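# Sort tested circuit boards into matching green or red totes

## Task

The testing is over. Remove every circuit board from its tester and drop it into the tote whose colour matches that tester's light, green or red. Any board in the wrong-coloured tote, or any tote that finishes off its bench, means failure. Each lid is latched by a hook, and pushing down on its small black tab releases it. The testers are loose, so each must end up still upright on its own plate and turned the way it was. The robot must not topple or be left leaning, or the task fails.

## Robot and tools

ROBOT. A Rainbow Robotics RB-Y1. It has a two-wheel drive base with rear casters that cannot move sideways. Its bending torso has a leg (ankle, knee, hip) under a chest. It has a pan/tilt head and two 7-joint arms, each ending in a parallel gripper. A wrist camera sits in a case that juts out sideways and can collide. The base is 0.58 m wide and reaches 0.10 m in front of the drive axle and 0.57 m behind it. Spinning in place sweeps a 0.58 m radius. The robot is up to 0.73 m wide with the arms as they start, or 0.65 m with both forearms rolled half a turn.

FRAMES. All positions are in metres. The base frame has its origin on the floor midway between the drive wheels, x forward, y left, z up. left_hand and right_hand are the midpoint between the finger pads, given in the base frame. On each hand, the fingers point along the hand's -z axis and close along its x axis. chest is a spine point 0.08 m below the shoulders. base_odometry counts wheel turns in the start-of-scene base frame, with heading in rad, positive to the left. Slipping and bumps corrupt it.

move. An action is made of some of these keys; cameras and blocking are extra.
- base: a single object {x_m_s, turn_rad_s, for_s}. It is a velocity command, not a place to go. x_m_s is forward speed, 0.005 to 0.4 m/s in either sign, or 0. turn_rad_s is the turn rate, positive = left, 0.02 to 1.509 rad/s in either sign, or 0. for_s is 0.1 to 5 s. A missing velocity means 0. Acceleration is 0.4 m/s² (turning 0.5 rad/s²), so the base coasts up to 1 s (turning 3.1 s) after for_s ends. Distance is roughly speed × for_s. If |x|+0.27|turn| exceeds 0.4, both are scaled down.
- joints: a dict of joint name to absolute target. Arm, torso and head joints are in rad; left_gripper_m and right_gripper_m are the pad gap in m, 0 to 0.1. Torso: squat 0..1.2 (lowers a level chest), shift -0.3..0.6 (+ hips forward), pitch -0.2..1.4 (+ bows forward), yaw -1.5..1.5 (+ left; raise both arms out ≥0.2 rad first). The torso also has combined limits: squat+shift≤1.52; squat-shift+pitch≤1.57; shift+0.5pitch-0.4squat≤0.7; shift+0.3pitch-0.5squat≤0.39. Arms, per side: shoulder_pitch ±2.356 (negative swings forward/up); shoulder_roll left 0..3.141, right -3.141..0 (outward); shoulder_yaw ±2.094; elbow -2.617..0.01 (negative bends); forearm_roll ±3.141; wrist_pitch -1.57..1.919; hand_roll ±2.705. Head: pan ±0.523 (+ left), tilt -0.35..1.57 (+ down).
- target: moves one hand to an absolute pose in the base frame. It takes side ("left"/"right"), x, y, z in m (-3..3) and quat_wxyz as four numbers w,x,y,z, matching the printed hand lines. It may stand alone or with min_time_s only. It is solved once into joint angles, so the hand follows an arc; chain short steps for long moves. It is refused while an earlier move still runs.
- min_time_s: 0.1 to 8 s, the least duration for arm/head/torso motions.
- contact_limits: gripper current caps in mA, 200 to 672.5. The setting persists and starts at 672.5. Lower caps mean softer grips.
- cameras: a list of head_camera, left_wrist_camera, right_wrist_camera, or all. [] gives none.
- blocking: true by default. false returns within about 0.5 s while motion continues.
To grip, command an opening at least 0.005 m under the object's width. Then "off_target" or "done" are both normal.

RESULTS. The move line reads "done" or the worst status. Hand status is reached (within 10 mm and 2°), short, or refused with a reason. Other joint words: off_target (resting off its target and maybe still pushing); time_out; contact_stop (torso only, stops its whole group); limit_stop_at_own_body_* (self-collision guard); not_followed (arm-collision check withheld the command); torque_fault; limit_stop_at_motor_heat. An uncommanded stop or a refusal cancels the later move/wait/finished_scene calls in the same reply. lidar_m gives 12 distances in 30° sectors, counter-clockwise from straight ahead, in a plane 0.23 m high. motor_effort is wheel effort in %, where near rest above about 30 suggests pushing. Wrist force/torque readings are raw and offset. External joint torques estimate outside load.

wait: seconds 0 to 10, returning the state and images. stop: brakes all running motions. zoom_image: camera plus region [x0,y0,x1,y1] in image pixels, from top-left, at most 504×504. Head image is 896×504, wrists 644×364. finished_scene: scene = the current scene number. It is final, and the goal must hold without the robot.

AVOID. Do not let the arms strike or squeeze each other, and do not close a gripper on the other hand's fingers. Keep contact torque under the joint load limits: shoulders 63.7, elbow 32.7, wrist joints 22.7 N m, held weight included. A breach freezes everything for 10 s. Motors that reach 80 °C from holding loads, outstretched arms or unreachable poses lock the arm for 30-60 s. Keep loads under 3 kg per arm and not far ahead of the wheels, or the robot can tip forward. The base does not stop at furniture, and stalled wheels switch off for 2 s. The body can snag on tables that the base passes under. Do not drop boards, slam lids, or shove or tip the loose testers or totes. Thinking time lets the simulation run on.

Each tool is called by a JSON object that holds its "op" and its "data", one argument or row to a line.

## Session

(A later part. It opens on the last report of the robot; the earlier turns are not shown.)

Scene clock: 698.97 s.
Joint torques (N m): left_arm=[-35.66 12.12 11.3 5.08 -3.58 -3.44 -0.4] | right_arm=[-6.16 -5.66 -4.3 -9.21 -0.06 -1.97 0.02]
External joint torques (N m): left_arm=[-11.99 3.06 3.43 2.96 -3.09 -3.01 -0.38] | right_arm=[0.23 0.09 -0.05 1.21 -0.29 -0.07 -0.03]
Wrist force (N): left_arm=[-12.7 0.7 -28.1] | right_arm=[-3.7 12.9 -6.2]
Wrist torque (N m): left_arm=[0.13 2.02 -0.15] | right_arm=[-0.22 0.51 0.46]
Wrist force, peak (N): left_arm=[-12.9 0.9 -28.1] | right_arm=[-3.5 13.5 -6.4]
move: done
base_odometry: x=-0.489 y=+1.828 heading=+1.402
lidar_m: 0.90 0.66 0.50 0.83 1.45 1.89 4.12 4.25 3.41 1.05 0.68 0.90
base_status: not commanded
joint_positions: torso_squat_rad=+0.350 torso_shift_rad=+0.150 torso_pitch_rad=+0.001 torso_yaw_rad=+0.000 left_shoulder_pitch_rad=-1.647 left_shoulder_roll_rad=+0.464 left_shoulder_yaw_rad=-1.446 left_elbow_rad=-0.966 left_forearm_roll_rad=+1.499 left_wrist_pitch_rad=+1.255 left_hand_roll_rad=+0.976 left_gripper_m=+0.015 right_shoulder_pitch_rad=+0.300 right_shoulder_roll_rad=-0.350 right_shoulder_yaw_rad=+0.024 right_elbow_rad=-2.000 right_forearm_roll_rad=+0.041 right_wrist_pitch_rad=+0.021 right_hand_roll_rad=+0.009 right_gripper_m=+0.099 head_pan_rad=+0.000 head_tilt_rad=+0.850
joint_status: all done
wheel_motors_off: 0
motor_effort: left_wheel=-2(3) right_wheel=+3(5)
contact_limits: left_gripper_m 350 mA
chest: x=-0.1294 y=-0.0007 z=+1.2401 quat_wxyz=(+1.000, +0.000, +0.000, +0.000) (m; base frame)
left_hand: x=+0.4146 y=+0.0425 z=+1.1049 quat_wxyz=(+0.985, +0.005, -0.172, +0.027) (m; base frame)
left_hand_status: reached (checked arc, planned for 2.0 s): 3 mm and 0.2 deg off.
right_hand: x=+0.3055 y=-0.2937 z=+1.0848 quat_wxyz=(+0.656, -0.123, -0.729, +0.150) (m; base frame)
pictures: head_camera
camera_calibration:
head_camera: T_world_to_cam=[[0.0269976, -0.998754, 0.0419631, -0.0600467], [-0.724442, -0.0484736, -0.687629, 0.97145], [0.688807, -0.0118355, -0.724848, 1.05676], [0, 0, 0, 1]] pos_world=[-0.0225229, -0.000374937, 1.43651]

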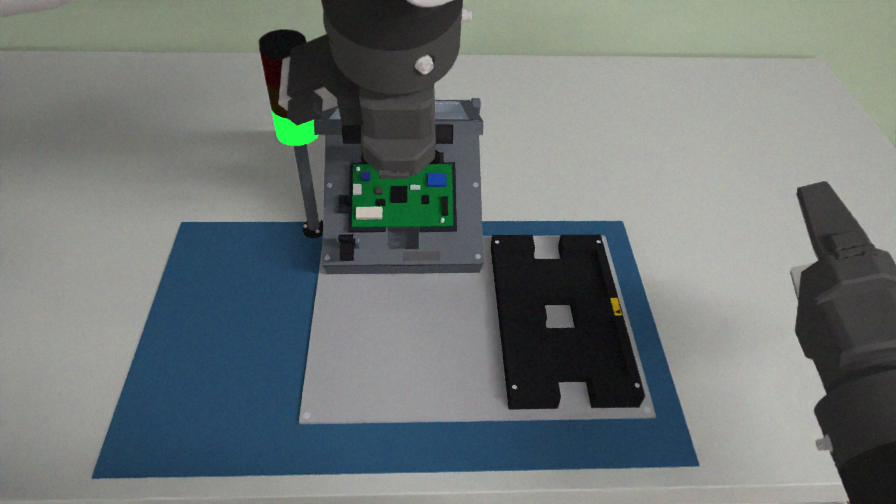

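{"op": "move", "data": {
  "target": {"side":"left","x":0.367,"y":0.039,"z":1.066,"quat_wxyz":[0.996,0.0023,-0.087,0.027]},
  "min_time_s": 2
}}

{"op": "zoom_image", "data": {
  "camera": "head_camera",
  "region": [290, 170, 510, 390]
}}

Scene clock: 717.57 s.
Joint torques (N m): left_arm=[-19.19 8.24 9.32 -0.36 1.17 1.02 0.38] | right_arm=[-6.07 -5.9 -4.34 -9.17 -0.02 -1.85 0.02]
External joint torques (N m): left_arm=[3.92 -0.28 1 -1.96 1.42 1.26 0.39] | right_arm=[0.33 -0.15 -0.09 1.25 -0.26 0.05 -0.03]
Wrist force (N): left_arm=[1.9 -0.5 -10.3] | right_arm=[-3.0 13.5 -6.2]
Wrist torque (N m): left_arm=[-0.05 -0.87 -0.24] | right_arm=[-0.30 0.58 0.48]
Wrist force, peak (N): left_arm=[-12.7 0.9 -28.2] | right_arm=[-3.5 13.5 -6.5]
move: done
base_odometry: x=-0.489 y=+1.828 heading=+1.402
lidar_m: 0.90 0.66 0.51 0.83 1.44 1.89 4.12 4.24 3.41 1.06 0.67 0.90
base_status: not commanded
joint_positions: torso_squat_rad=+0.350 torso_shift_rad=+0.150 torso_pitch_rad=+0.000 torso_yaw_rad=+0.000 left_shoulder_pitch_rad=-1.585 left_shoulder_roll_rad=+0.469 left_shoulder_yaw_rad=-1.439 left_elbow_rad=-1.040 left_forearm_roll_rad=+1.579 left_wrist_pitch_rad=+1.317 left_hand_roll_rad=+0.998 left_gripper_m=+0.015 right_shoulder_pitch_rad=+0.300 right_shoulder_roll_rad=-0.350 right_shoulder_yaw_rad=+0.024 right_elbow_rad=-2.000 right_forearm_roll_rad=+0.041 right_wrist_pitch_rad=+0.021 right_hand_roll_rad=+0.009 right_gripper_m=+0.099 head_pan_rad=+0.000 head_tilt_rad=+0.850
joint_status: all done
wheel_motors_off: 0
motor_effort: left_wheel=-1(4) right_wheel=+2(5)
contact_limits: left_gripper_m 350 mA
chest: x=-0.1296 y=-0.0007 z=+1.2401 quat_wxyz=(+1.000, +0.000, +0.000, +0.000) (m; base frame)
left_hand: x=+0.3672 y=+0.0390 z=+1.0665 quat_wxyz=(+0.996, +0.003, -0.087, +0.027) (m; base frame)
left_hand_status: reached (checked arc, planned for 2.0 s): 1 mm and 0.0 deg off.
right_hand: x=+0.3054 y=-0.2937 z=+1.0850 quat_wxyz=(+0.656, -0.123, -0.729, +0.150) (m; base frame)
pictures: head_camera, left_wrist_camera, right_wrist_camera
camera_calibration:
head_camera: T_world_to_cam=[[0.0269851, -0.998754, 0.0419751, -0.0600589], [-0.724201, -0.048477, -0.687883, 0.971676], [0.689061, -0.0118358, -0.724606, 1.05656], [0, 0, 0, 1]] pos_world=[-0.0227234, -0.000374925, 1.43651]
left_wrist_camera: T_world_to_cam=[[0.984441, 0.0687972, 0.161685, -0.538027], [-0.0183809, -0.874796, 0.484142, -0.441152], [0.174749, -0.479581, -0.859921, 0.940654], [0, 0, 0, 1]] pos_world=[0.357169, 0.102216, 1.10946]
right_wrist_camera: T_world_to_cam=[[0.124866, -0.357539, -0.925513, 0.863436], [-0.458081, 0.806668, -0.37343, 0.815218], [0.880097, 0.470588, -0.0630568, 0.00953275], [0, 0, 0, 1]] pos_world=[0.257232, -0.353384, 1.10415]

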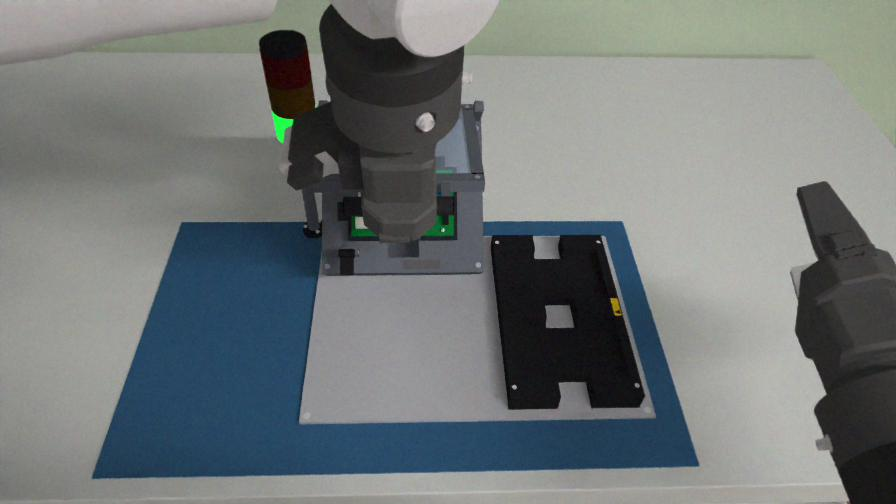

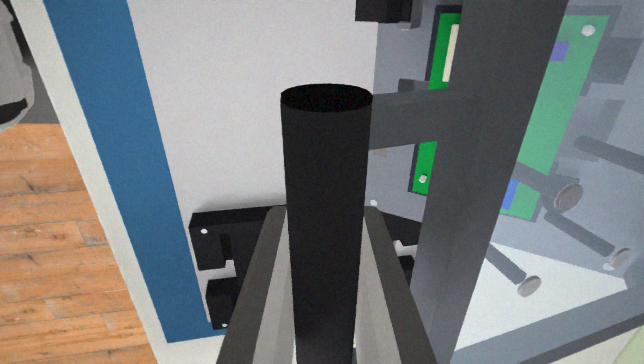

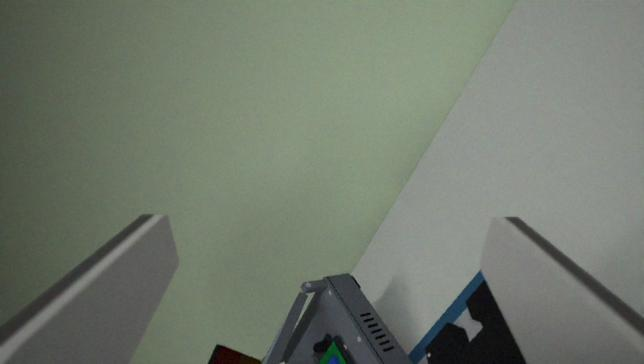

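Scaled by 2.291 from the camera's 896x504 image, which has a finer 1280x720 frame.

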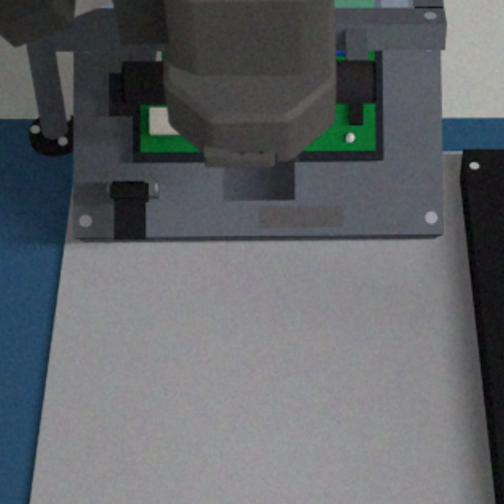

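{"op": "zoom_image", "data": {
  "camera": "right_wrist_camera",
  "region": [200, 240, 500, 364]
}}

{"op": "zoom_image", "data": {
  "camera": "head_camera",
  "region": [260, 60, 540, 300]
}}

Scaled by 1.680 from the camera's 644x364 image, which has a finer 1265x715 frame.

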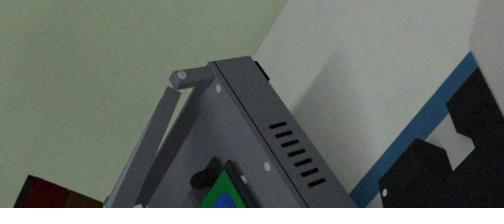

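Scaled by 1.800 from the camera's 896x504 image, which has a finer 1280x720 frame.

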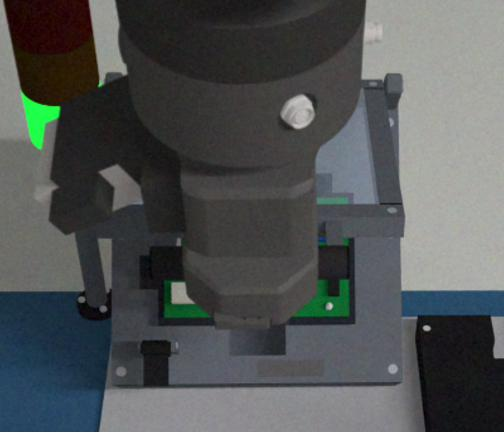

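{"op": "move", "data": {
  "target": {"side":"left","x":0.367,"y":0.039,"z":1.066,"quat_wxyz":[0.9848,0.0047,-0.1736,0.0266]},
  "min_time_s": 2,
  "cameras": ["head_camera"]
}}

{"op": "move", "data": {
  "target": {"side":"left","x":0.367,"y":0.039,"z":1.066,"quat_wxyz":[0.9659,0.007,-0.2588,0.026]},
  "min_time_s": 2
}}

Scene clock: 756.43 s.
Joint torques (N m): left_arm=[-21.92 9.61 7.84 0.65 -0.24 0.31 0.22] | right_arm=[-6.02 -5.86 -4.35 -9.28 0.03 -1.91 0]
External joint torques (N m): left_arm=[0.2 1.4 -1.58 -1.23 0.3 0.57 0.24] | right_arm=[0.37 -0.11 -0.11 1.14 -0.21 -0.01 -0.05]
Wrist force (N): left_arm=[-1.1 -2.7 -13.3] | right_arm=[-3.4 13.4 -6.2]
Wrist torque (N m): left_arm=[-0.05 -0.34 -0.21] | right_arm=[-0.28 0.55 0.46]
Wrist force, peak (N): left_arm=[0.2 6.3 -16.5] | right_arm=[-3.5 13.6 -6.4]
move: done
base_odometry: x=-0.489 y=+1.828 heading=+1.402
lidar_m: 0.90 0.66 0.50 0.83 1.45 1.89 4.12 4.25 3.41 1.05 0.68 0.90
base_status: not commanded
joint_positions: torso_squat_rad=+0.350 torso_shift_rad=+0.150 torso_pitch_rad=+0.000 torso_yaw_rad=+0.000 left_shoulder_pitch_rad=-1.598 left_shoulder_roll_rad=+0.561 left_shoulder_yaw_rad=-1.506 left_elbow_rad=-1.313 left_forearm_roll_rad=+1.408 left_wrist_pitch_rad=+1.204 left_hand_roll_rad=+1.239 left_gripper_m=+0.015 right_shoulder_pitch_rad=+0.300 right_shoulder_roll_rad=-0.350 right_shoulder_yaw_rad=+0.024 right_elbow_rad=-2.000 right_forearm_roll_rad=+0.041 right_wrist_pitch_rad=+0.021 right_hand_roll_rad=+0.009 right_gripper_m=+0.099 head_pan_rad=+0.000 head_tilt_rad=+0.850
joint_status: all done
wheel_motors_off: 0
motor_effort: left_wheel=-2(4) right_wheel=+2(4)
contact_limits: left_gripper_m 350 mA
chest: x=-0.1296 y=-0.0007 z=+1.2401 quat_wxyz=(+1.000, +0.000, +0.000, +0.000) (m; base frame)
left_hand: x=+0.3665 y=+0.0382 z=+1.0662 quat_wxyz=(+0.985, +0.003, -0.169, +0.025) (m; base frame)
left_hand_status: reached (checked arc, planned for 2.0 s): 1 mm and 0.5 deg off.
right_hand: x=+0.3054 y=-0.2937 z=+1.0850 quat_wxyz=(+0.656, -0.123, -0.729, +0.150) (m; base frame)
pictures: head_camera
camera_calibration:
head_camera: T_world_to_cam=[[0.0269851, -0.998754, 0.0419751, -0.0600589], [-0.724201, -0.048477, -0.687883, 0.971676], [0.689061, -0.0118358, -0.724606, 1.05656], [0, 0, 0, 1]] pos_world=[-0.0227234, -0.000374925, 1.43651]

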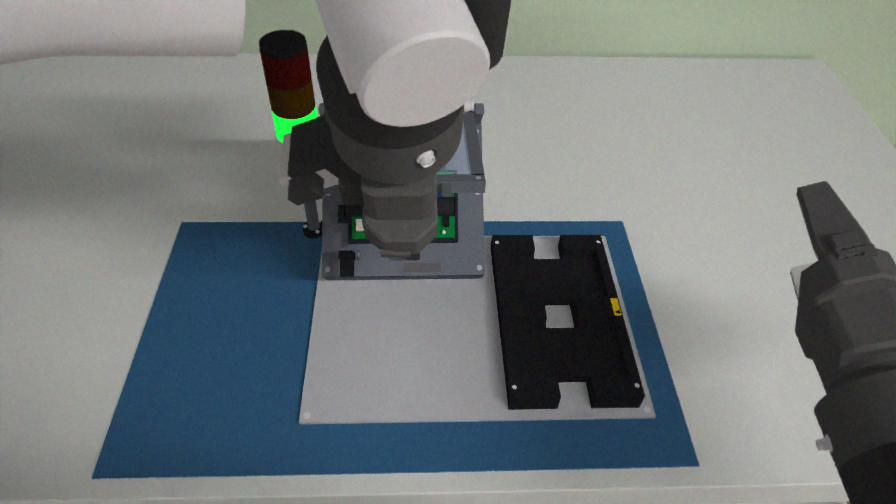

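Scene clock: 758.77 s.
Joint torques (N m): left_arm=[-21.73 9.15 8.68 0.43 -0.44 0.19 0.39] | right_arm=[-5.81 -5.58 -4.37 -9.19 0.01 -1.94 0.04]
External joint torques (N m): left_arm=[-0.54 1.21 -1.07 -1.57 0.38 0.29 0.42] | right_arm=[0.58 0.17 -0.13 1.24 -0.23 -0.04 -0.01]
Wrist force (N): left_arm=[-2.7 -2.1 -15.6] | right_arm=[-3.4 13.2 -6.1]
Wrist torque (N m): left_arm=[-0.04 -0.39 -0.19] | right_arm=[-0.26 0.55 0.48]
Wrist force, peak (N): left_arm=[-1.7 4.7 -15.8] | right_arm=[-3.3 13.6 -6.3]
move: done
base_odometry: x=-0.489 y=+1.828 heading=+1.402
lidar_m: 0.90 0.66 0.50 0.82 1.44 1.90 4.12 4.25 3.41 1.07 0.68 0.91
base_status: not commanded
joint_positions: torso_squat_rad=+0.350 torso_shift_rad=+0.150 torso_pitch_rad=+0.000 torso_yaw_rad=+0.000 left_shoulder_pitch_rad=-1.616 left_shoulder_roll_rad=+0.608 left_shoulder_yaw_rad=-1.584 left_elbow_rad=-1.519 left_forearm_roll_rad=+1.177 left_wrist_pitch_rad=+1.144 left_hand_roll_rad=+1.500 left_gripper_m=+0.015 right_shoulder_pitch_rad=+0.300 right_shoulder_roll_rad=-0.350 right_shoulder_yaw_rad=+0.024 right_elbow_rad=-2.000 right_forearm_roll_rad=+0.041 right_wrist_pitch_rad=+0.021 right_hand_roll_rad=+0.009 right_gripper_m=+0.099 head_pan_rad=+0.000 head_tilt_rad=+0.850
joint_status: all done
wheel_motors_off: 0
motor_effort: left_wheel=-3(4) right_wheel=+3(4)
contact_limits: left_gripper_m 350 mA
chest: x=-0.1296 y=-0.0007 z=+1.2401 quat_wxyz=(+1.000, +0.000, +0.000, +0.000) (m; base frame)
left_hand: x=+0.3668 y=+0.0383 z=+1.0662 quat_wxyz=(+0.966, +0.006, -0.256, +0.025) (m; base frame)
left_hand_status: reached (checked arc, planned for 2.0 s): 1 mm and 0.4 deg off.
right_hand: x=+0.3054 y=-0.2937 z=+1.0850 quat_wxyz=(+0.656, -0.123, -0.729, +0.150) (m; base frame)
pictures: head_camera, left_wrist_camera, right_wrist_camera
camera_calibration:
head_camera: T_world_to_cam=[[0.0269851, -0.998754, 0.0419751, -0.0600589], [-0.724201, -0.048477, -0.687883, 0.971676], [0.689061, -0.0118358, -0.724606, 1.05656], [0, 0, 0, 1]] pos_world=[-0.0227234, -0.000374925, 1.43651]
left_wrist_camera: T_world_to_cam=[[0.873113, 0.0606334, 0.483733, -0.839722], [-0.180176, -0.881852, 0.435744, -0.330455], [0.453001, -0.467611, -0.759032, 0.730091], [0, 0, 0, 1]] pos_world=[0.3429, 0.100902, 1.10436]
right_wrist_camera: T_world_to_cam=[[0.124866, -0.357539, -0.925513, 0.863436], [-0.458081, 0.806668, -0.37343, 0.815218], [0.880097, 0.470588, -0.0630568, 0.00953275], [0, 0, 0, 1]] pos_world=[0.257232, -0.353384, 1.10415]

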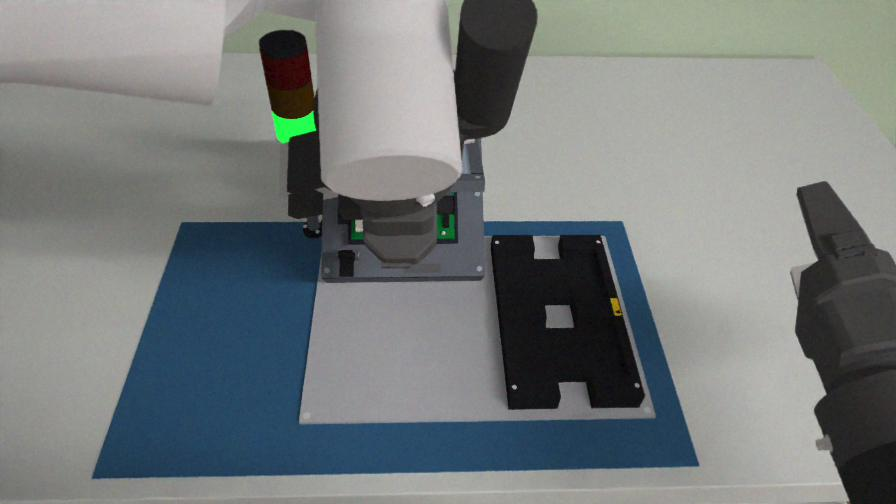

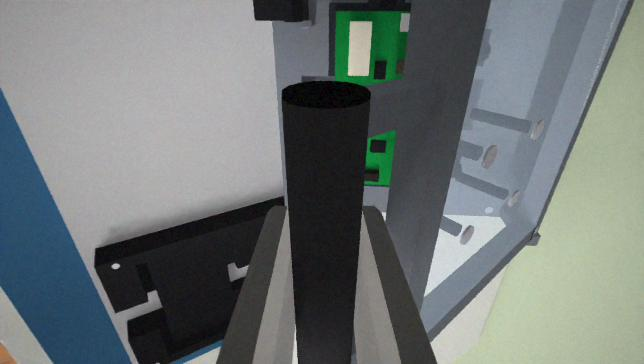

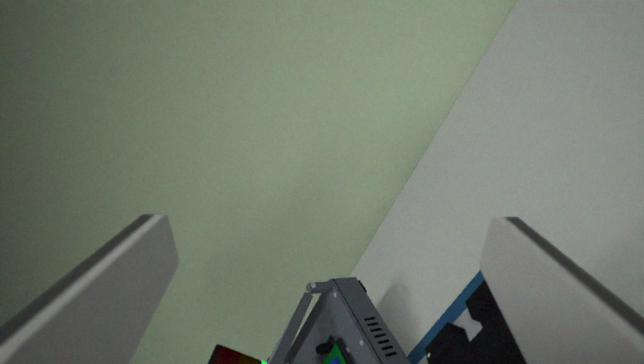

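{"op": "move", "data": {
  "target": {"side":"left","x":0.367,"y":0.039,"z":1.095,"quat_wxyz":[0.9659,0.007,-0.2588,0.026]},
  "min_time_s": 2
}}

Scene clock: 789.47 s.
Joint torques (N m): left_arm=[-23.33 9.65 13.05 0.84 -0.28 0.53 -0.14] | right_arm=[-5.68 -5.73 -4.18 -9.24 -0.01 -1.98 0]
External joint torques (N m): left_arm=[-2.25 1.56 3.21 -1.46 0.58 0.66 -0.11] | right_arm=[0.71 0.02 0.07 1.18 -0.24 -0.08 -0.05]
Wrist force (N): left_arm=[-4.2 -0.7 -18.9] | right_arm=[-3.3 13.1 -6.2]
Wrist torque (N m): left_arm=[-0.16 -0.48 -0.35] | right_arm=[-0.24 0.55 0.46]
Wrist force, peak (N): left_arm=[-4.2 1.5 -19.1] | right_arm=[-3.6 13.5 -6.3]
move: done
base_odometry: x=-0.489 y=+1.828 heading=+1.402
lidar_m: 0.90 0.66 0.50 0.83 1.44 1.90 4.12 4.24 3.42 1.06 0.68 0.90
base_status: not commanded
joint_positions: torso_squat_rad=+0.350 torso_shift_rad=+0.150 torso_pitch_rad=+0.000 torso_yaw_rad=+0.000 left_shoulder_pitch_rad=-1.662 left_shoulder_roll_rad=+0.639 left_shoulder_yaw_rad=-1.556 left_elbow_rad=-1.539 left_forearm_roll_rad=+1.224 left_wrist_pitch_rad=+1.184 left_hand_roll_rad=+1.477 left_gripper_m=+0.015 right_shoulder_pitch_rad=+0.300 right_shoulder_roll_rad=-0.350 right_shoulder_yaw_rad=+0.024 right_elbow_rad=-2.000 right_forearm_roll_rad=+0.041 right_wrist_pitch_rad=+0.021 right_hand_roll_rad=+0.009 right_gripper_m=+0.099 head_pan_rad=+0.000 head_tilt_rad=+0.850
joint_status: all done
wheel_motors_off: 0
motor_effort: left_wheel=-3(5) right_wheel=+4(5)
contact_limits: left_gripper_m 350 mA
chest: x=-0.1296 y=-0.0007 z=+1.2401 quat_wxyz=(+1.000, +0.000, +0.000, +0.000) (m; base frame)
left_hand: x=+0.3669 y=+0.0392 z=+1.0944 quat_wxyz=(+0.966, +0.007, -0.258, +0.026) (m; base frame)
left_hand_status: reached (checked arc, planned for 2.0 s): 1 mm and 0.1 deg off.
right_hand: x=+0.3054 y=-0.2937 z=+1.0850 quat_wxyz=(+0.656, -0.123, -0.729, +0.150) (m; base frame)
pictures: head_camera, left_wrist_camera, right_wrist_camera
camera_calibration:
head_camera: T_world_to_cam=[[0.0269851, -0.998754, 0.0419751, -0.0600589], [-0.724201, -0.048477, -0.687883, 0.971676], [0.689061, -0.0118358, -0.724606, 1.05656], [0, 0, 0, 1]] pos_world=[-0.0227234, -0.000374925, 1.43651]
left_wrist_camera: T_world_to_cam=[[0.870399, 0.0623025, 0.488389, -0.857556], [-0.179355, -0.883678, 0.432372, -0.338412], [0.458516, -0.463931, -0.757978, 0.748503], [0, 0, 0, 1]] pos_world=[0.342519, 0.101634, 1.13249]
right_wrist_camera: T_world_to_cam=[[0.124866, -0.357539, -0.925513, 0.863436], [-0.458081, 0.806668, -0.37343, 0.815218], [0.880097, 0.470588, -0.0630568, 0.00953275], [0, 0, 0, 1]] pos_world=[0.257232, -0.353384, 1.10415]

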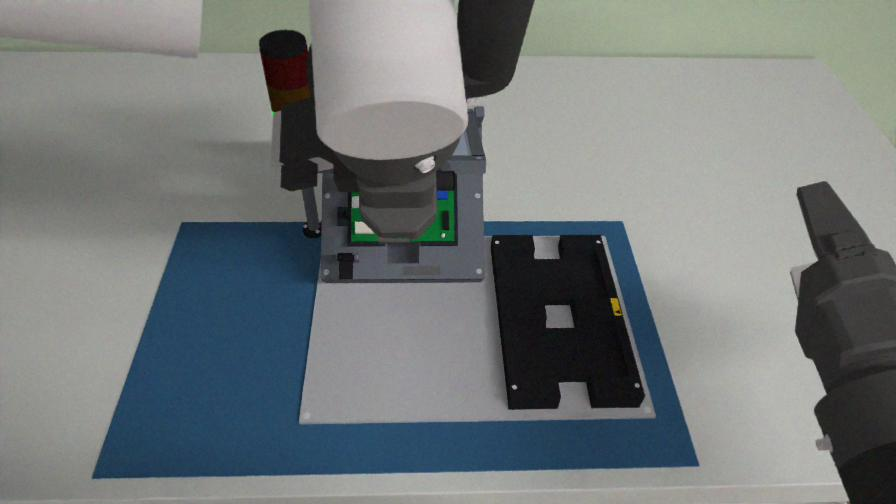

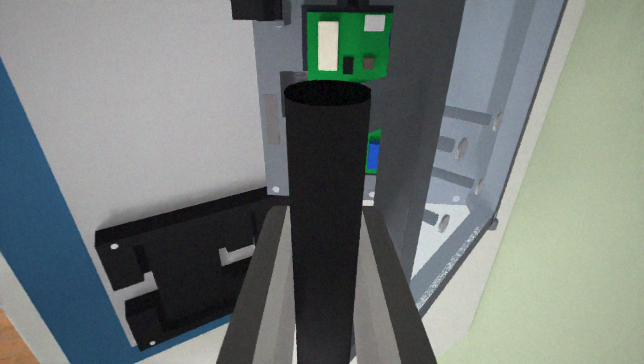

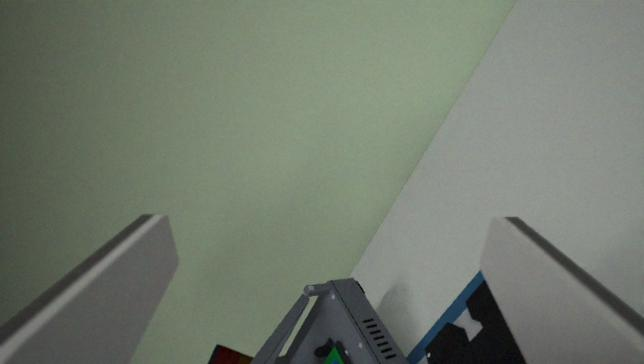

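{"op": "move", "data": {
  "target": {"side":"left","x":0.41,"y":0.04,"z":1.105,"quat_wxyz":[0.9659,0.007,-0.2588,0.026]},
  "min_time_s": 2
}}

{"op": "zoom_image", "data": {
  "camera": "right_wrist_camera",
  "region": [200, 240, 500, 364]
}}

Scene clock: 802.00 s.
Joint torques (N m): left_arm=[-21.8 4.13 12.45 1.21 0.55 -1.13 -0.17] | right_arm=[-6.12 -5.89 -4.09 -9.23 -0.04 -1.92 0.03]
External joint torques (N m): left_arm=[0.73 -4.51 3.17 -1.34 1.37 -0.82 -0.14] | right_arm=[0.27 -0.14 0.16 1.19 -0.27 -0.02 -0.02]
Wrist force (N): left_arm=[-1.6 4.4 -16.1] | right_arm=[-3.2 13.1 -6.2]
Wrist torque (N m): left_arm=[0.02 -0.64 -0.13] | right_arm=[-0.25 0.56 0.46]
Wrist force, peak (N): left_arm=[-4.5 -0.6 -19.3] | right_arm=[-3.6 13.4 -6.6]
move: done
base_odometry: x=-0.489 y=+1.828 heading=+1.402
lidar_m: 0.90 0.65 0.50 0.82 1.43 1.90 4.12 4.24 3.41 1.05 0.68 0.91
base_status: not commanded
joint_positions: torso_squat_rad=+0.350 torso_shift_rad=+0.150 torso_pitch_rad=+0.000 torso_yaw_rad=+0.000 left_shoulder_pitch_rad=-1.660 left_shoulder_roll_rad=+0.573 left_shoulder_yaw_rad=-1.532 left_elbow_rad=-1.295 left_forearm_roll_rad=+1.287 left_wrist_pitch_rad=+1.147 left_hand_roll_rad=+1.289 left_gripper_m=+0.015 right_shoulder_pitch_rad=+0.300 right_shoulder_roll_rad=-0.350 right_shoulder_yaw_rad=+0.024 right_elbow_rad=-2.000 right_forearm_roll_rad=+0.041 right_wrist_pitch_rad=+0.021 right_hand_roll_rad=+0.009 right_gripper_m=+0.099 head_pan_rad=+0.000 head_tilt_rad=+0.850
joint_status: all done
wheel_motors_off: 0
motor_effort: left_wheel=-1(4) right_wheel=+3(4)
contact_limits: left_gripper_m 350 mA
chest: x=-0.1296 y=-0.0007 z=+1.2401 quat_wxyz=(+1.000, +0.000, +0.000, +0.000) (m; base frame)
left_hand: x=+0.4097 y=+0.0410 z=+1.1051 quat_wxyz=(+0.965, +0.006, -0.261, +0.027) (m; base frame)
left_hand_status: reached (checked arc, planned for 2.0 s): 1 mm and 0.3 deg off.
right_hand: x=+0.3054 y=-0.2937 z=+1.0850 quat_wxyz=(+0.656, -0.123, -0.729, +0.150) (m; base frame)
pictures: head_camera, left_wrist_camera, right_wrist_camera
camera_calibration:
head_camera: T_world_to_cam=[[0.0269851, -0.998754, 0.0419751, -0.0600589], [-0.724201, -0.048477, -0.687883, 0.971676], [0.689061, -0.0118358, -0.724606, 1.05656], [0, 0, 0, 1]] pos_world=[-0.0227234, -0.000374925, 1.43651]
left_wrist_camera: T_world_to_cam=[[0.867678, 0.064061, 0.492981, -0.904292], [-0.180969, -0.882918, 0.43325, -0.334192], [0.463016, -0.465136, -0.754496, 0.732177], [0, 0, 0, 1]] pos_world=[0.385146, 0.103427, 1.14301]
right_wrist_camera: T_world_to_cam=[[0.124866, -0.357539, -0.925513, 0.863436], [-0.458081, 0.806668, -0.37343, 0.815218], [0.880097, 0.470588, -0.0630568, 0.00953275], [0, 0, 0, 1]] pos_world=[0.257232, -0.353384, 1.10415]

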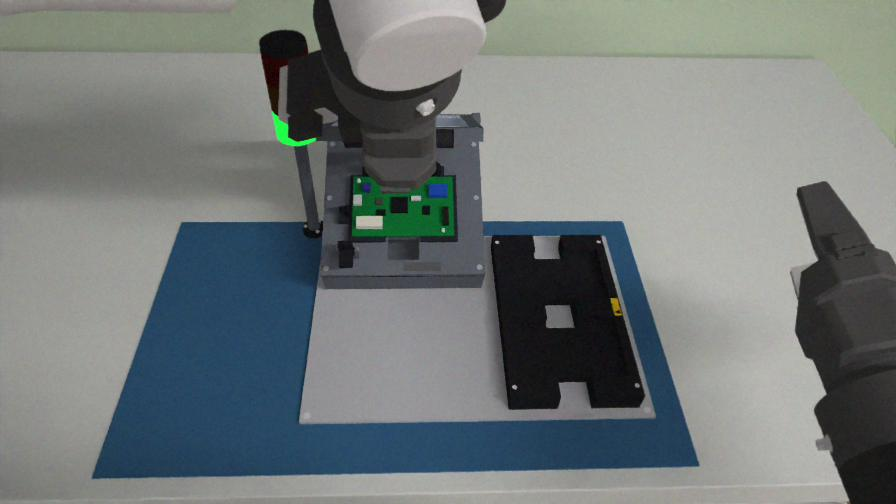

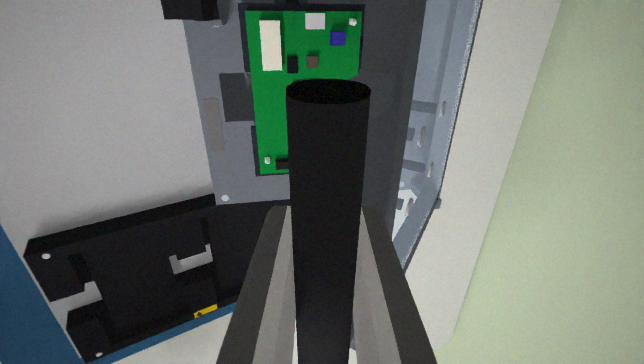

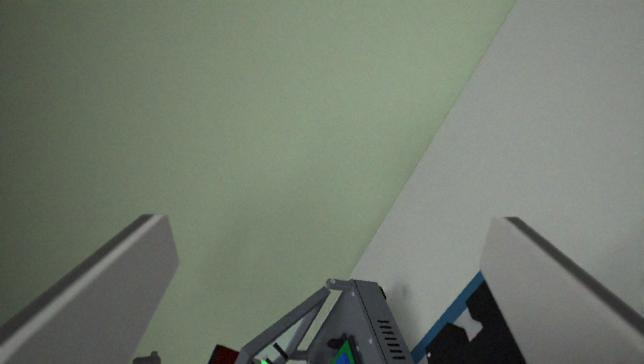

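Scaled by 1.680 from the camera's 644x364 image, which has a finer 1265x715 frame.

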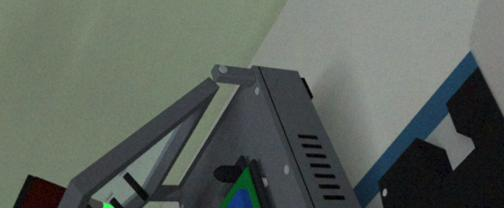

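{"op": "move", "data": {
  "target": {"side":"left","x":0.445,"y":0.041,"z":1.1,"quat_wxyz":[0.9659,0.007,-0.2588,0.026]},
  "min_time_s": 2,
  "cameras": ["head_camera","right_wrist_camera"]
}}

{"op": "move", "data": {
  "target": {"side":"left","x":0.48,"y":0.042,"z":1.09,"quat_wxyz":[0.9659,0.007,-0.2588,0.026]},
  "min_time_s": 2
}}

{"op": "zoom_image", "data": {
  "camera": "right_wrist_camera",
  "region": [200, 240, 500, 364]
}}

Scene clock: 811.00 s.
Joint torques (N m): left_arm=[-12.61 -0.07 6.98 1.75 0.33 -4.01 -0.5] | right_arm=[-5.99 -6.01 -4.36 -9.17 -0.01 -2.04 0.04]
External joint torques (N m): left_arm=[11.11 -9.11 -1.15 -0.81 1.09 -3.52 -0.47] | right_arm=[0.43 -0.26 -0.11 1.25 -0.24 -0.14 -0.01]
Wrist force (N): left_arm=[-8.0 14.2 22.2] | right_arm=[-3.5 13.4 -6.2]
Wrist torque (N m): left_arm=[0.10 -0.70 -0.05] | right_arm=[-0.28 0.53 0.47]
Wrist force, peak (N): left_arm=[-7.6 15.7 24.4] | right_arm=[-3.6 13.6 -6.4]
move: done
base_odometry: x=-0.489 y=+1.828 heading=+1.402
lidar_m: 0.90 0.66 0.50 0.82 1.44 1.90 4.12 4.25 3.40 1.06 0.68 0.90
base_status: not commanded
joint_positions: torso_squat_rad=+0.350 torso_shift_rad=+0.149 torso_pitch_rad=-0.001 torso_yaw_rad=+0.000 left_shoulder_pitch_rad=-1.639 left_shoulder_roll_rad=+0.474 left_shoulder_yaw_rad=-1.515 left_elbow_rad=-1.033 left_forearm_roll_rad=+1.331 left_wrist_pitch_rad=+1.103 left_hand_roll_rad=+1.115 left_gripper_m=+0.015 right_shoulder_pitch_rad=+0.300 right_shoulder_roll_rad=-0.350 right_shoulder_yaw_rad=+0.024 right_elbow_rad=-2.000 right_forearm_roll_rad=+0.041 right_wrist_pitch_rad=+0.021 right_hand_roll_rad=+0.009 right_gripper_m=+0.099 head_pan_rad=+0.000 head_tilt_rad=+0.850
joint_status: all done
wheel_motors_off: 0
motor_effort: left_wheel=+0(3) right_wheel=+3(5)
contact_limits: left_gripper_m 350 mA
chest: x=-0.1306 y=-0.0006 z=+1.2401 quat_wxyz=(+1.000, +0.000, -0.001, +0.000) (m; base frame)
left_hand: x=+0.4443 y=+0.0422 z=+1.1028 quat_wxyz=(+0.964, +0.006, -0.264, +0.027) (m; base frame)
left_hand_status: reached (checked arc, planned for 2.0 s): 3 mm and 0.6 deg off.
right_hand: x=+0.3048 y=-0.2935 z=+1.0857 quat_wxyz=(+0.656, -0.124, -0.730, +0.150) (m; base frame)
pictures: head_camera, right_wrist_camera
camera_calibration:
head_camera: T_world_to_cam=[[0.0270696, -0.998744, 0.042153, -0.0601853], [-0.723171, -0.0486784, -0.688952, 0.972439], [0.690139, -0.0118342, -0.72358, 1.05616], [0, 0, 0, 1]] pos_world=[-0.0240256, -0.000274189, 1.43671]
right_wrist_camera: T_world_to_cam=[[0.126366, -0.357602, -0.925285, 0.863592], [-0.457694, 0.806525, -0.374211, 0.815713], [0.880084, 0.470785, -0.0617553, 0.00873463], [0, 0, 0, 1]] pos_world=[0.256531, -0.353182, 1.10486]

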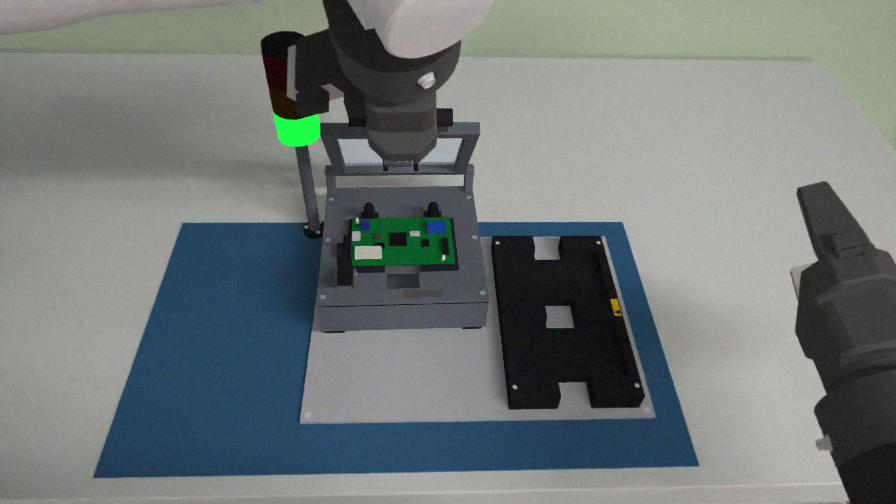

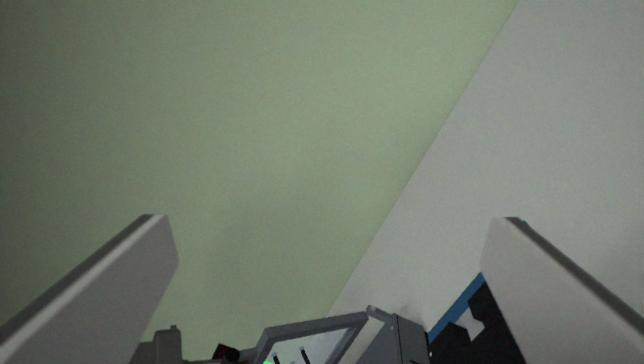

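Scene clock: 813.33 s.
Joint torques (N m): left_arm=[-13.64 1.6 3.86 -0.04 1 -2.36 -0.47] | right_arm=[-5.85 -5.86 -4.12 -9.05 -0.01 -1.9 0.06]
External joint torques (N m): left_arm=[11.14 -7.73 -1.33 -2.34 1.61 -1.63 -0.44] | right_arm=[0.58 -0.11 0.13 1.37 -0.25 -0.01 0.01]
Wrist force (N): left_arm=[-5.7 12.4 18.7] | right_arm=[-3.4 13.2 -6.2]
Wrist torque (N m): left_arm=[-0.25 -0.74 -0.06] | right_arm=[-0.24 0.53 0.46]
Wrist force, peak (N): left_arm=[-7.2 15.6 25.3] | right_arm=[-3.5 13.7 -6.1]
move: done
base_odometry: x=-0.489 y=+1.828 heading=+1.402
lidar_m: 0.90 0.66 0.51 0.82 1.45 1.90 4.12 4.25 3.41 1.05 0.68 0.91
base_status: not commanded
joint_positions: torso_squat_rad=+0.350 torso_shift_rad=+0.149 torso_pitch_rad=-0.001 torso_yaw_rad=+0.000 left_shoulder_pitch_rad=-1.609 left_shoulder_roll_rad=+0.282 left_shoulder_yaw_rad=-1.473 left_elbow_rad=-0.595 left_forearm_roll_rad=+1.402 left_wrist_pitch_rad=+1.051 left_hand_roll_rad=+0.838 left_gripper_m=+0.015 right_shoulder_pitch_rad=+0.300 right_shoulder_roll_rad=-0.350 right_shoulder_yaw_rad=+0.024 right_elbow_rad=-2.000 right_forearm_roll_rad=+0.041 right_wrist_pitch_rad=+0.021 right_hand_roll_rad=+0.009 right_gripper_m=+0.099 head_pan_rad=+0.000 head_tilt_rad=+0.850
joint_status: all done
wheel_motors_off: 0
motor_effort: left_wheel=+1(2) right_wheel=+5(6)
contact_limits: left_gripper_m 350 mA
chest: x=-0.1306 y=-0.0006 z=+1.2401 quat_wxyz=(+1.000, +0.000, -0.001, +0.000) (m; base frame)
left_hand: x=+0.4800 y=+0.0428 z=+1.0917 quat_wxyz=(+0.964, +0.005, -0.264, +0.027) (m; base frame)
left_hand_status: reached (checked arc, planned for 2.0 s): 2 mm and 0.7 deg off.
right_hand: x=+0.3047 y=-0.2935 z=+1.0858 quat_wxyz=(+0.656, -0.124, -0.730, +0.150) (m; base frame)
pictures: head_camera, left_wrist_camera, right_wrist_camera
camera_calibration:
head_camera: T_world_to_cam=[[0.0270588, -0.998745, 0.0421568, -0.0601884], [-0.723023, -0.0486758, -0.689107, 0.972593], [0.690294, -0.011834, -0.723432, 1.05602], [0, 0, 0, 1]] pos_world=[-0.0241259, -0.000274198, 1.43672]
left_wrist_camera: T_world_to_cam=[[0.864506, 0.0643905, 0.498481, -0.963244], [-0.184587, -0.881786, 0.434028, -0.313283], [0.467501, -0.467233, -0.750424, 0.683889], [0, 0, 0, 1]] pos_world=[0.455184, 0.105311, 1.12934]
right_wrist_camera: T_world_to_cam=[[0.126535, -0.357526, -0.925292, 0.863584], [-0.457627, 0.806555, -0.374228, 0.815725], [0.880095, 0.470791, -0.0615561, 0.00851399], [0, 0, 0, 1]] pos_world=[0.256531, -0.353183, 1.10486]

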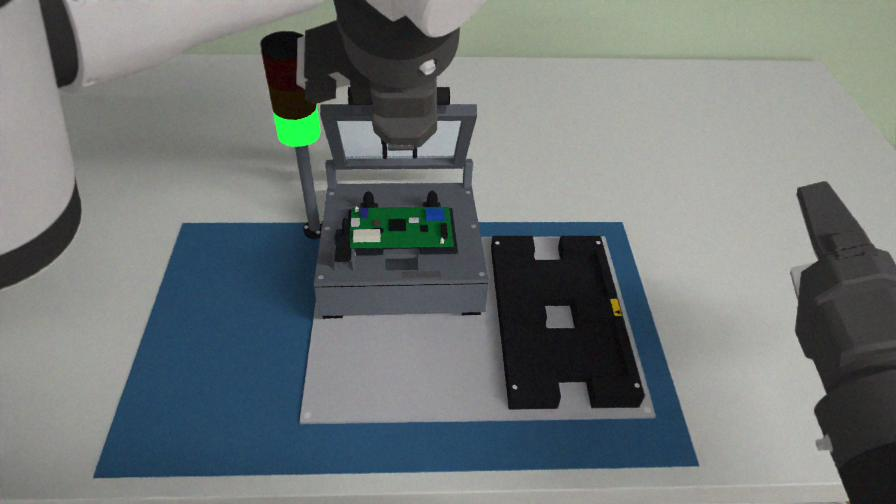

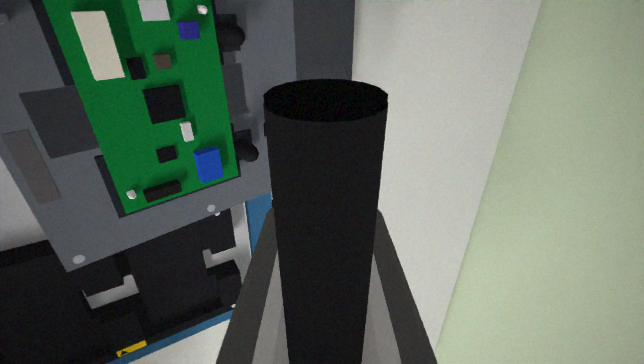

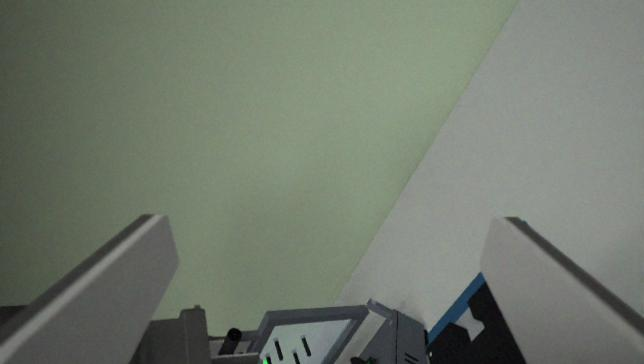

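Scaled by 1.680 from the camera's 644x364 image, which has a finer 1265x715 frame.

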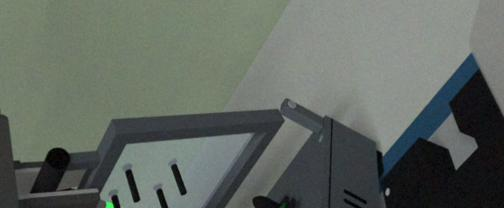

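{"op": "move", "data": {
  "target": {"side":"left","x":0.49,"y":0.042,"z":1.106,"quat_wxyz":[0.9659,0.007,-0.2588,0.026]},
  "min_time_s": 1.5,
  "cameras": ["head_camera"]
}}

{"op": "move", "data": {
  "joints": {"torso_shift_rad":0.24},
  "min_time_s": 2.5,
  "cameras": ["head_camera"]
}}

Scene clock: 840.67 s.
Joint torques (N m): left_arm=[-30.9 10.32 3.94 3.46 -1.28 -2.16 -0.58] | right_arm=[-5.9 -5.79 -4.37 -9.16 0.04 -1.89 0.14]
External joint torques (N m): left_arm=[-6.01 0.69 1.17 1.47 -0.8 -1.3 -0.56] | right_arm=[0.49 -0.04 -0.12 1.26 -0.19 0.01 0.09]
Wrist force (N): left_arm=[-10.5 0.1 -19.7] | right_arm=[-3.4 13.4 -6.3]
Wrist torque (N m): left_arm=[-0.20 0.00 0.13] | right_arm=[-0.28 0.53 0.48]
Wrist force, peak (N): left_arm=[-4.9 13.1 21.4] | right_arm=[-3.3 13.5 -6.6]
move: done
base_odometry: x=-0.489 y=+1.828 heading=+1.402
lidar_m: 0.90 0.66 0.51 0.82 1.44 1.91 4.12 4.25 3.41 1.06 0.68 0.90
base_status: not commanded
joint_positions: torso_squat_rad=+0.350 torso_shift_rad=+0.150 torso_pitch_rad=+0.000 torso_yaw_rad=+0.000 left_shoulder_pitch_rad=-1.639 left_shoulder_roll_rad=+0.158 left_shoulder_yaw_rad=-1.423 left_elbow_rad=-0.307 left_forearm_roll_rad=+1.462 left_wrist_pitch_rad=+1.063 left_hand_roll_rad=+0.646 left_gripper_m=+0.016 right_shoulder_pitch_rad=+0.300 right_shoulder_roll_rad=-0.350 right_shoulder_yaw_rad=+0.024 right_elbow_rad=-2.000 right_forearm_roll_rad=+0.041 right_wrist_pitch_rad=+0.021 right_hand_roll_rad=+0.009 right_gripper_m=+0.099 head_pan_rad=+0.000 head_tilt_rad=+0.850
joint_status: all done
wheel_motors_off: 0
motor_effort: left_wheel=-1(2) right_wheel=+5(6)
contact_limits: left_gripper_m 350 mA
chest: x=-0.1296 y=-0.0007 z=+1.2401 quat_wxyz=(+1.000, +0.000, +0.000, +0.000) (m; base frame)
left_hand: x=+0.4897 y=+0.0422 z=+1.1035 quat_wxyz=(+0.965, +0.005, -0.262, +0.026) (m; base frame)
left_hand_status: reached (checked arc, planned for 1.5 s): 2 mm and 0.4 deg off.
right_hand: x=+0.3054 y=-0.2937 z=+1.0850 quat_wxyz=(+0.656, -0.123, -0.729, +0.150) (m; base frame)
pictures: head_camera
camera_calibration:
head_camera: T_world_to_cam=[[0.0269197, -0.998753, 0.0420458, -0.0601594], [-0.724251, -0.0484775, -0.68783, 0.971526], [0.689011, -0.0119355, -0.724653, 1.05669], [0, 0, 0, 1]] pos_world=[-0.0228232, -0.000375088, 1.43651]

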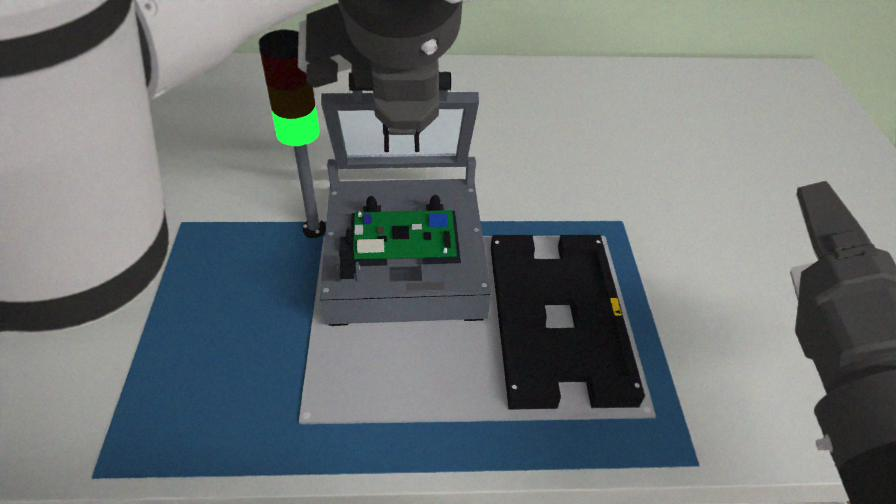

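Scene clock: 843.47 s.
Joint torques (N m): left_arm=[-9.87 1.25 2.88 -0.91 1.27 -1.9 0.02] | right_arm=[-6.26 -5.77 -3.94 -9.06 -0.01 -1.92 0]
External joint torques (N m): left_arm=[15.04 -8.44 0.12 -2.92 1.77 -1.03 0.05] | right_arm=[0.17 -0.02 0.3 1.36 -0.25 -0.02 -0.05]
Wrist force (N): left_arm=[-0.2 7.3 25.0] | right_arm=[-3.2 13.5 -6.2]
Wrist torque (N m): left_arm=[-0.05 0.26 -0.51] | right_arm=[-0.29 0.58 0.46]
Wrist force, peak (N): left_arm=[-1.3 14.3 35.7] | right_arm=[-3.0 13.5 -6.5]
move: done
base_odometry: x=-0.489 y=+1.828 heading=+1.402
lidar_m: 0.90 0.65 0.50 0.82 1.44 1.90 4.12 4.24 3.41 1.06 0.69 0.91
base_status: not commanded
joint_positions: torso_squat_rad=+0.350 torso_shift_rad=+0.239 torso_pitch_rad=-0.002 torso_yaw_rad=+0.000 left_shoulder_pitch_rad=-1.644 left_shoulder_roll_rad=+0.160 left_shoulder_yaw_rad=-1.422 left_elbow_rad=-0.306 left_forearm_roll_rad=+1.461 left_wrist_pitch_rad=+1.063 left_hand_roll_rad=+0.646 left_gripper_m=+0.025 right_shoulder_pitch_rad=+0.300 right_shoulder_roll_rad=-0.350 right_shoulder_yaw_rad=+0.024 right_elbow_rad=-2.000 right_forearm_roll_rad=+0.041 right_wrist_pitch_rad=+0.021 right_hand_roll_rad=+0.009 right_gripper_m=+0.099 head_pan_rad=+0.000 head_tilt_rad=+0.850
joint_status: all done
wheel_motors_off: 0
motor_effort: left_wheel=+2(3) right_wheel=+4(7)
contact_limits: left_gripper_m 350 mA
chest: x=-0.0727 y=-0.0006 z=+1.2287 quat_wxyz=(+1.000, +0.000, -0.001, +0.000) (m; base frame)
left_hand: x=+0.5483 y=+0.0430 z=+1.0970 quat_wxyz=(+0.964, +0.005, -0.266, +0.026) (m; base frame)
right_hand: x=+0.3626 y=-0.2935 z=+1.0744 quat_wxyz=(+0.655, -0.124, -0.730, +0.150) (m; base frame)
pictures: head_camera
camera_calibration:
head_camera: T_world_to_cam=[[0.0270529, -0.998745, 0.0421608, -0.0612799], [-0.722926, -0.048676, -0.689209, 1.00674], [0.690396, -0.011834, -0.723335, 1.00766], [0, 0, 0, 1]] pos_world=[0.0337739, -0.000274197, 1.42532]

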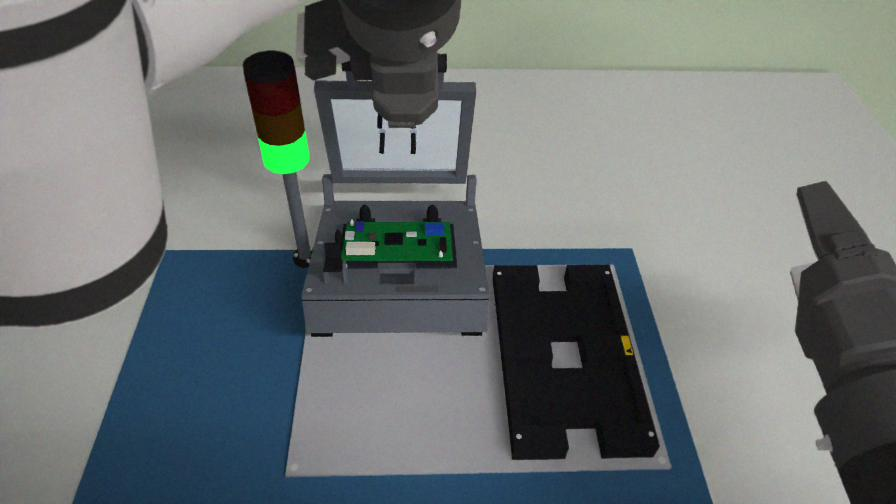

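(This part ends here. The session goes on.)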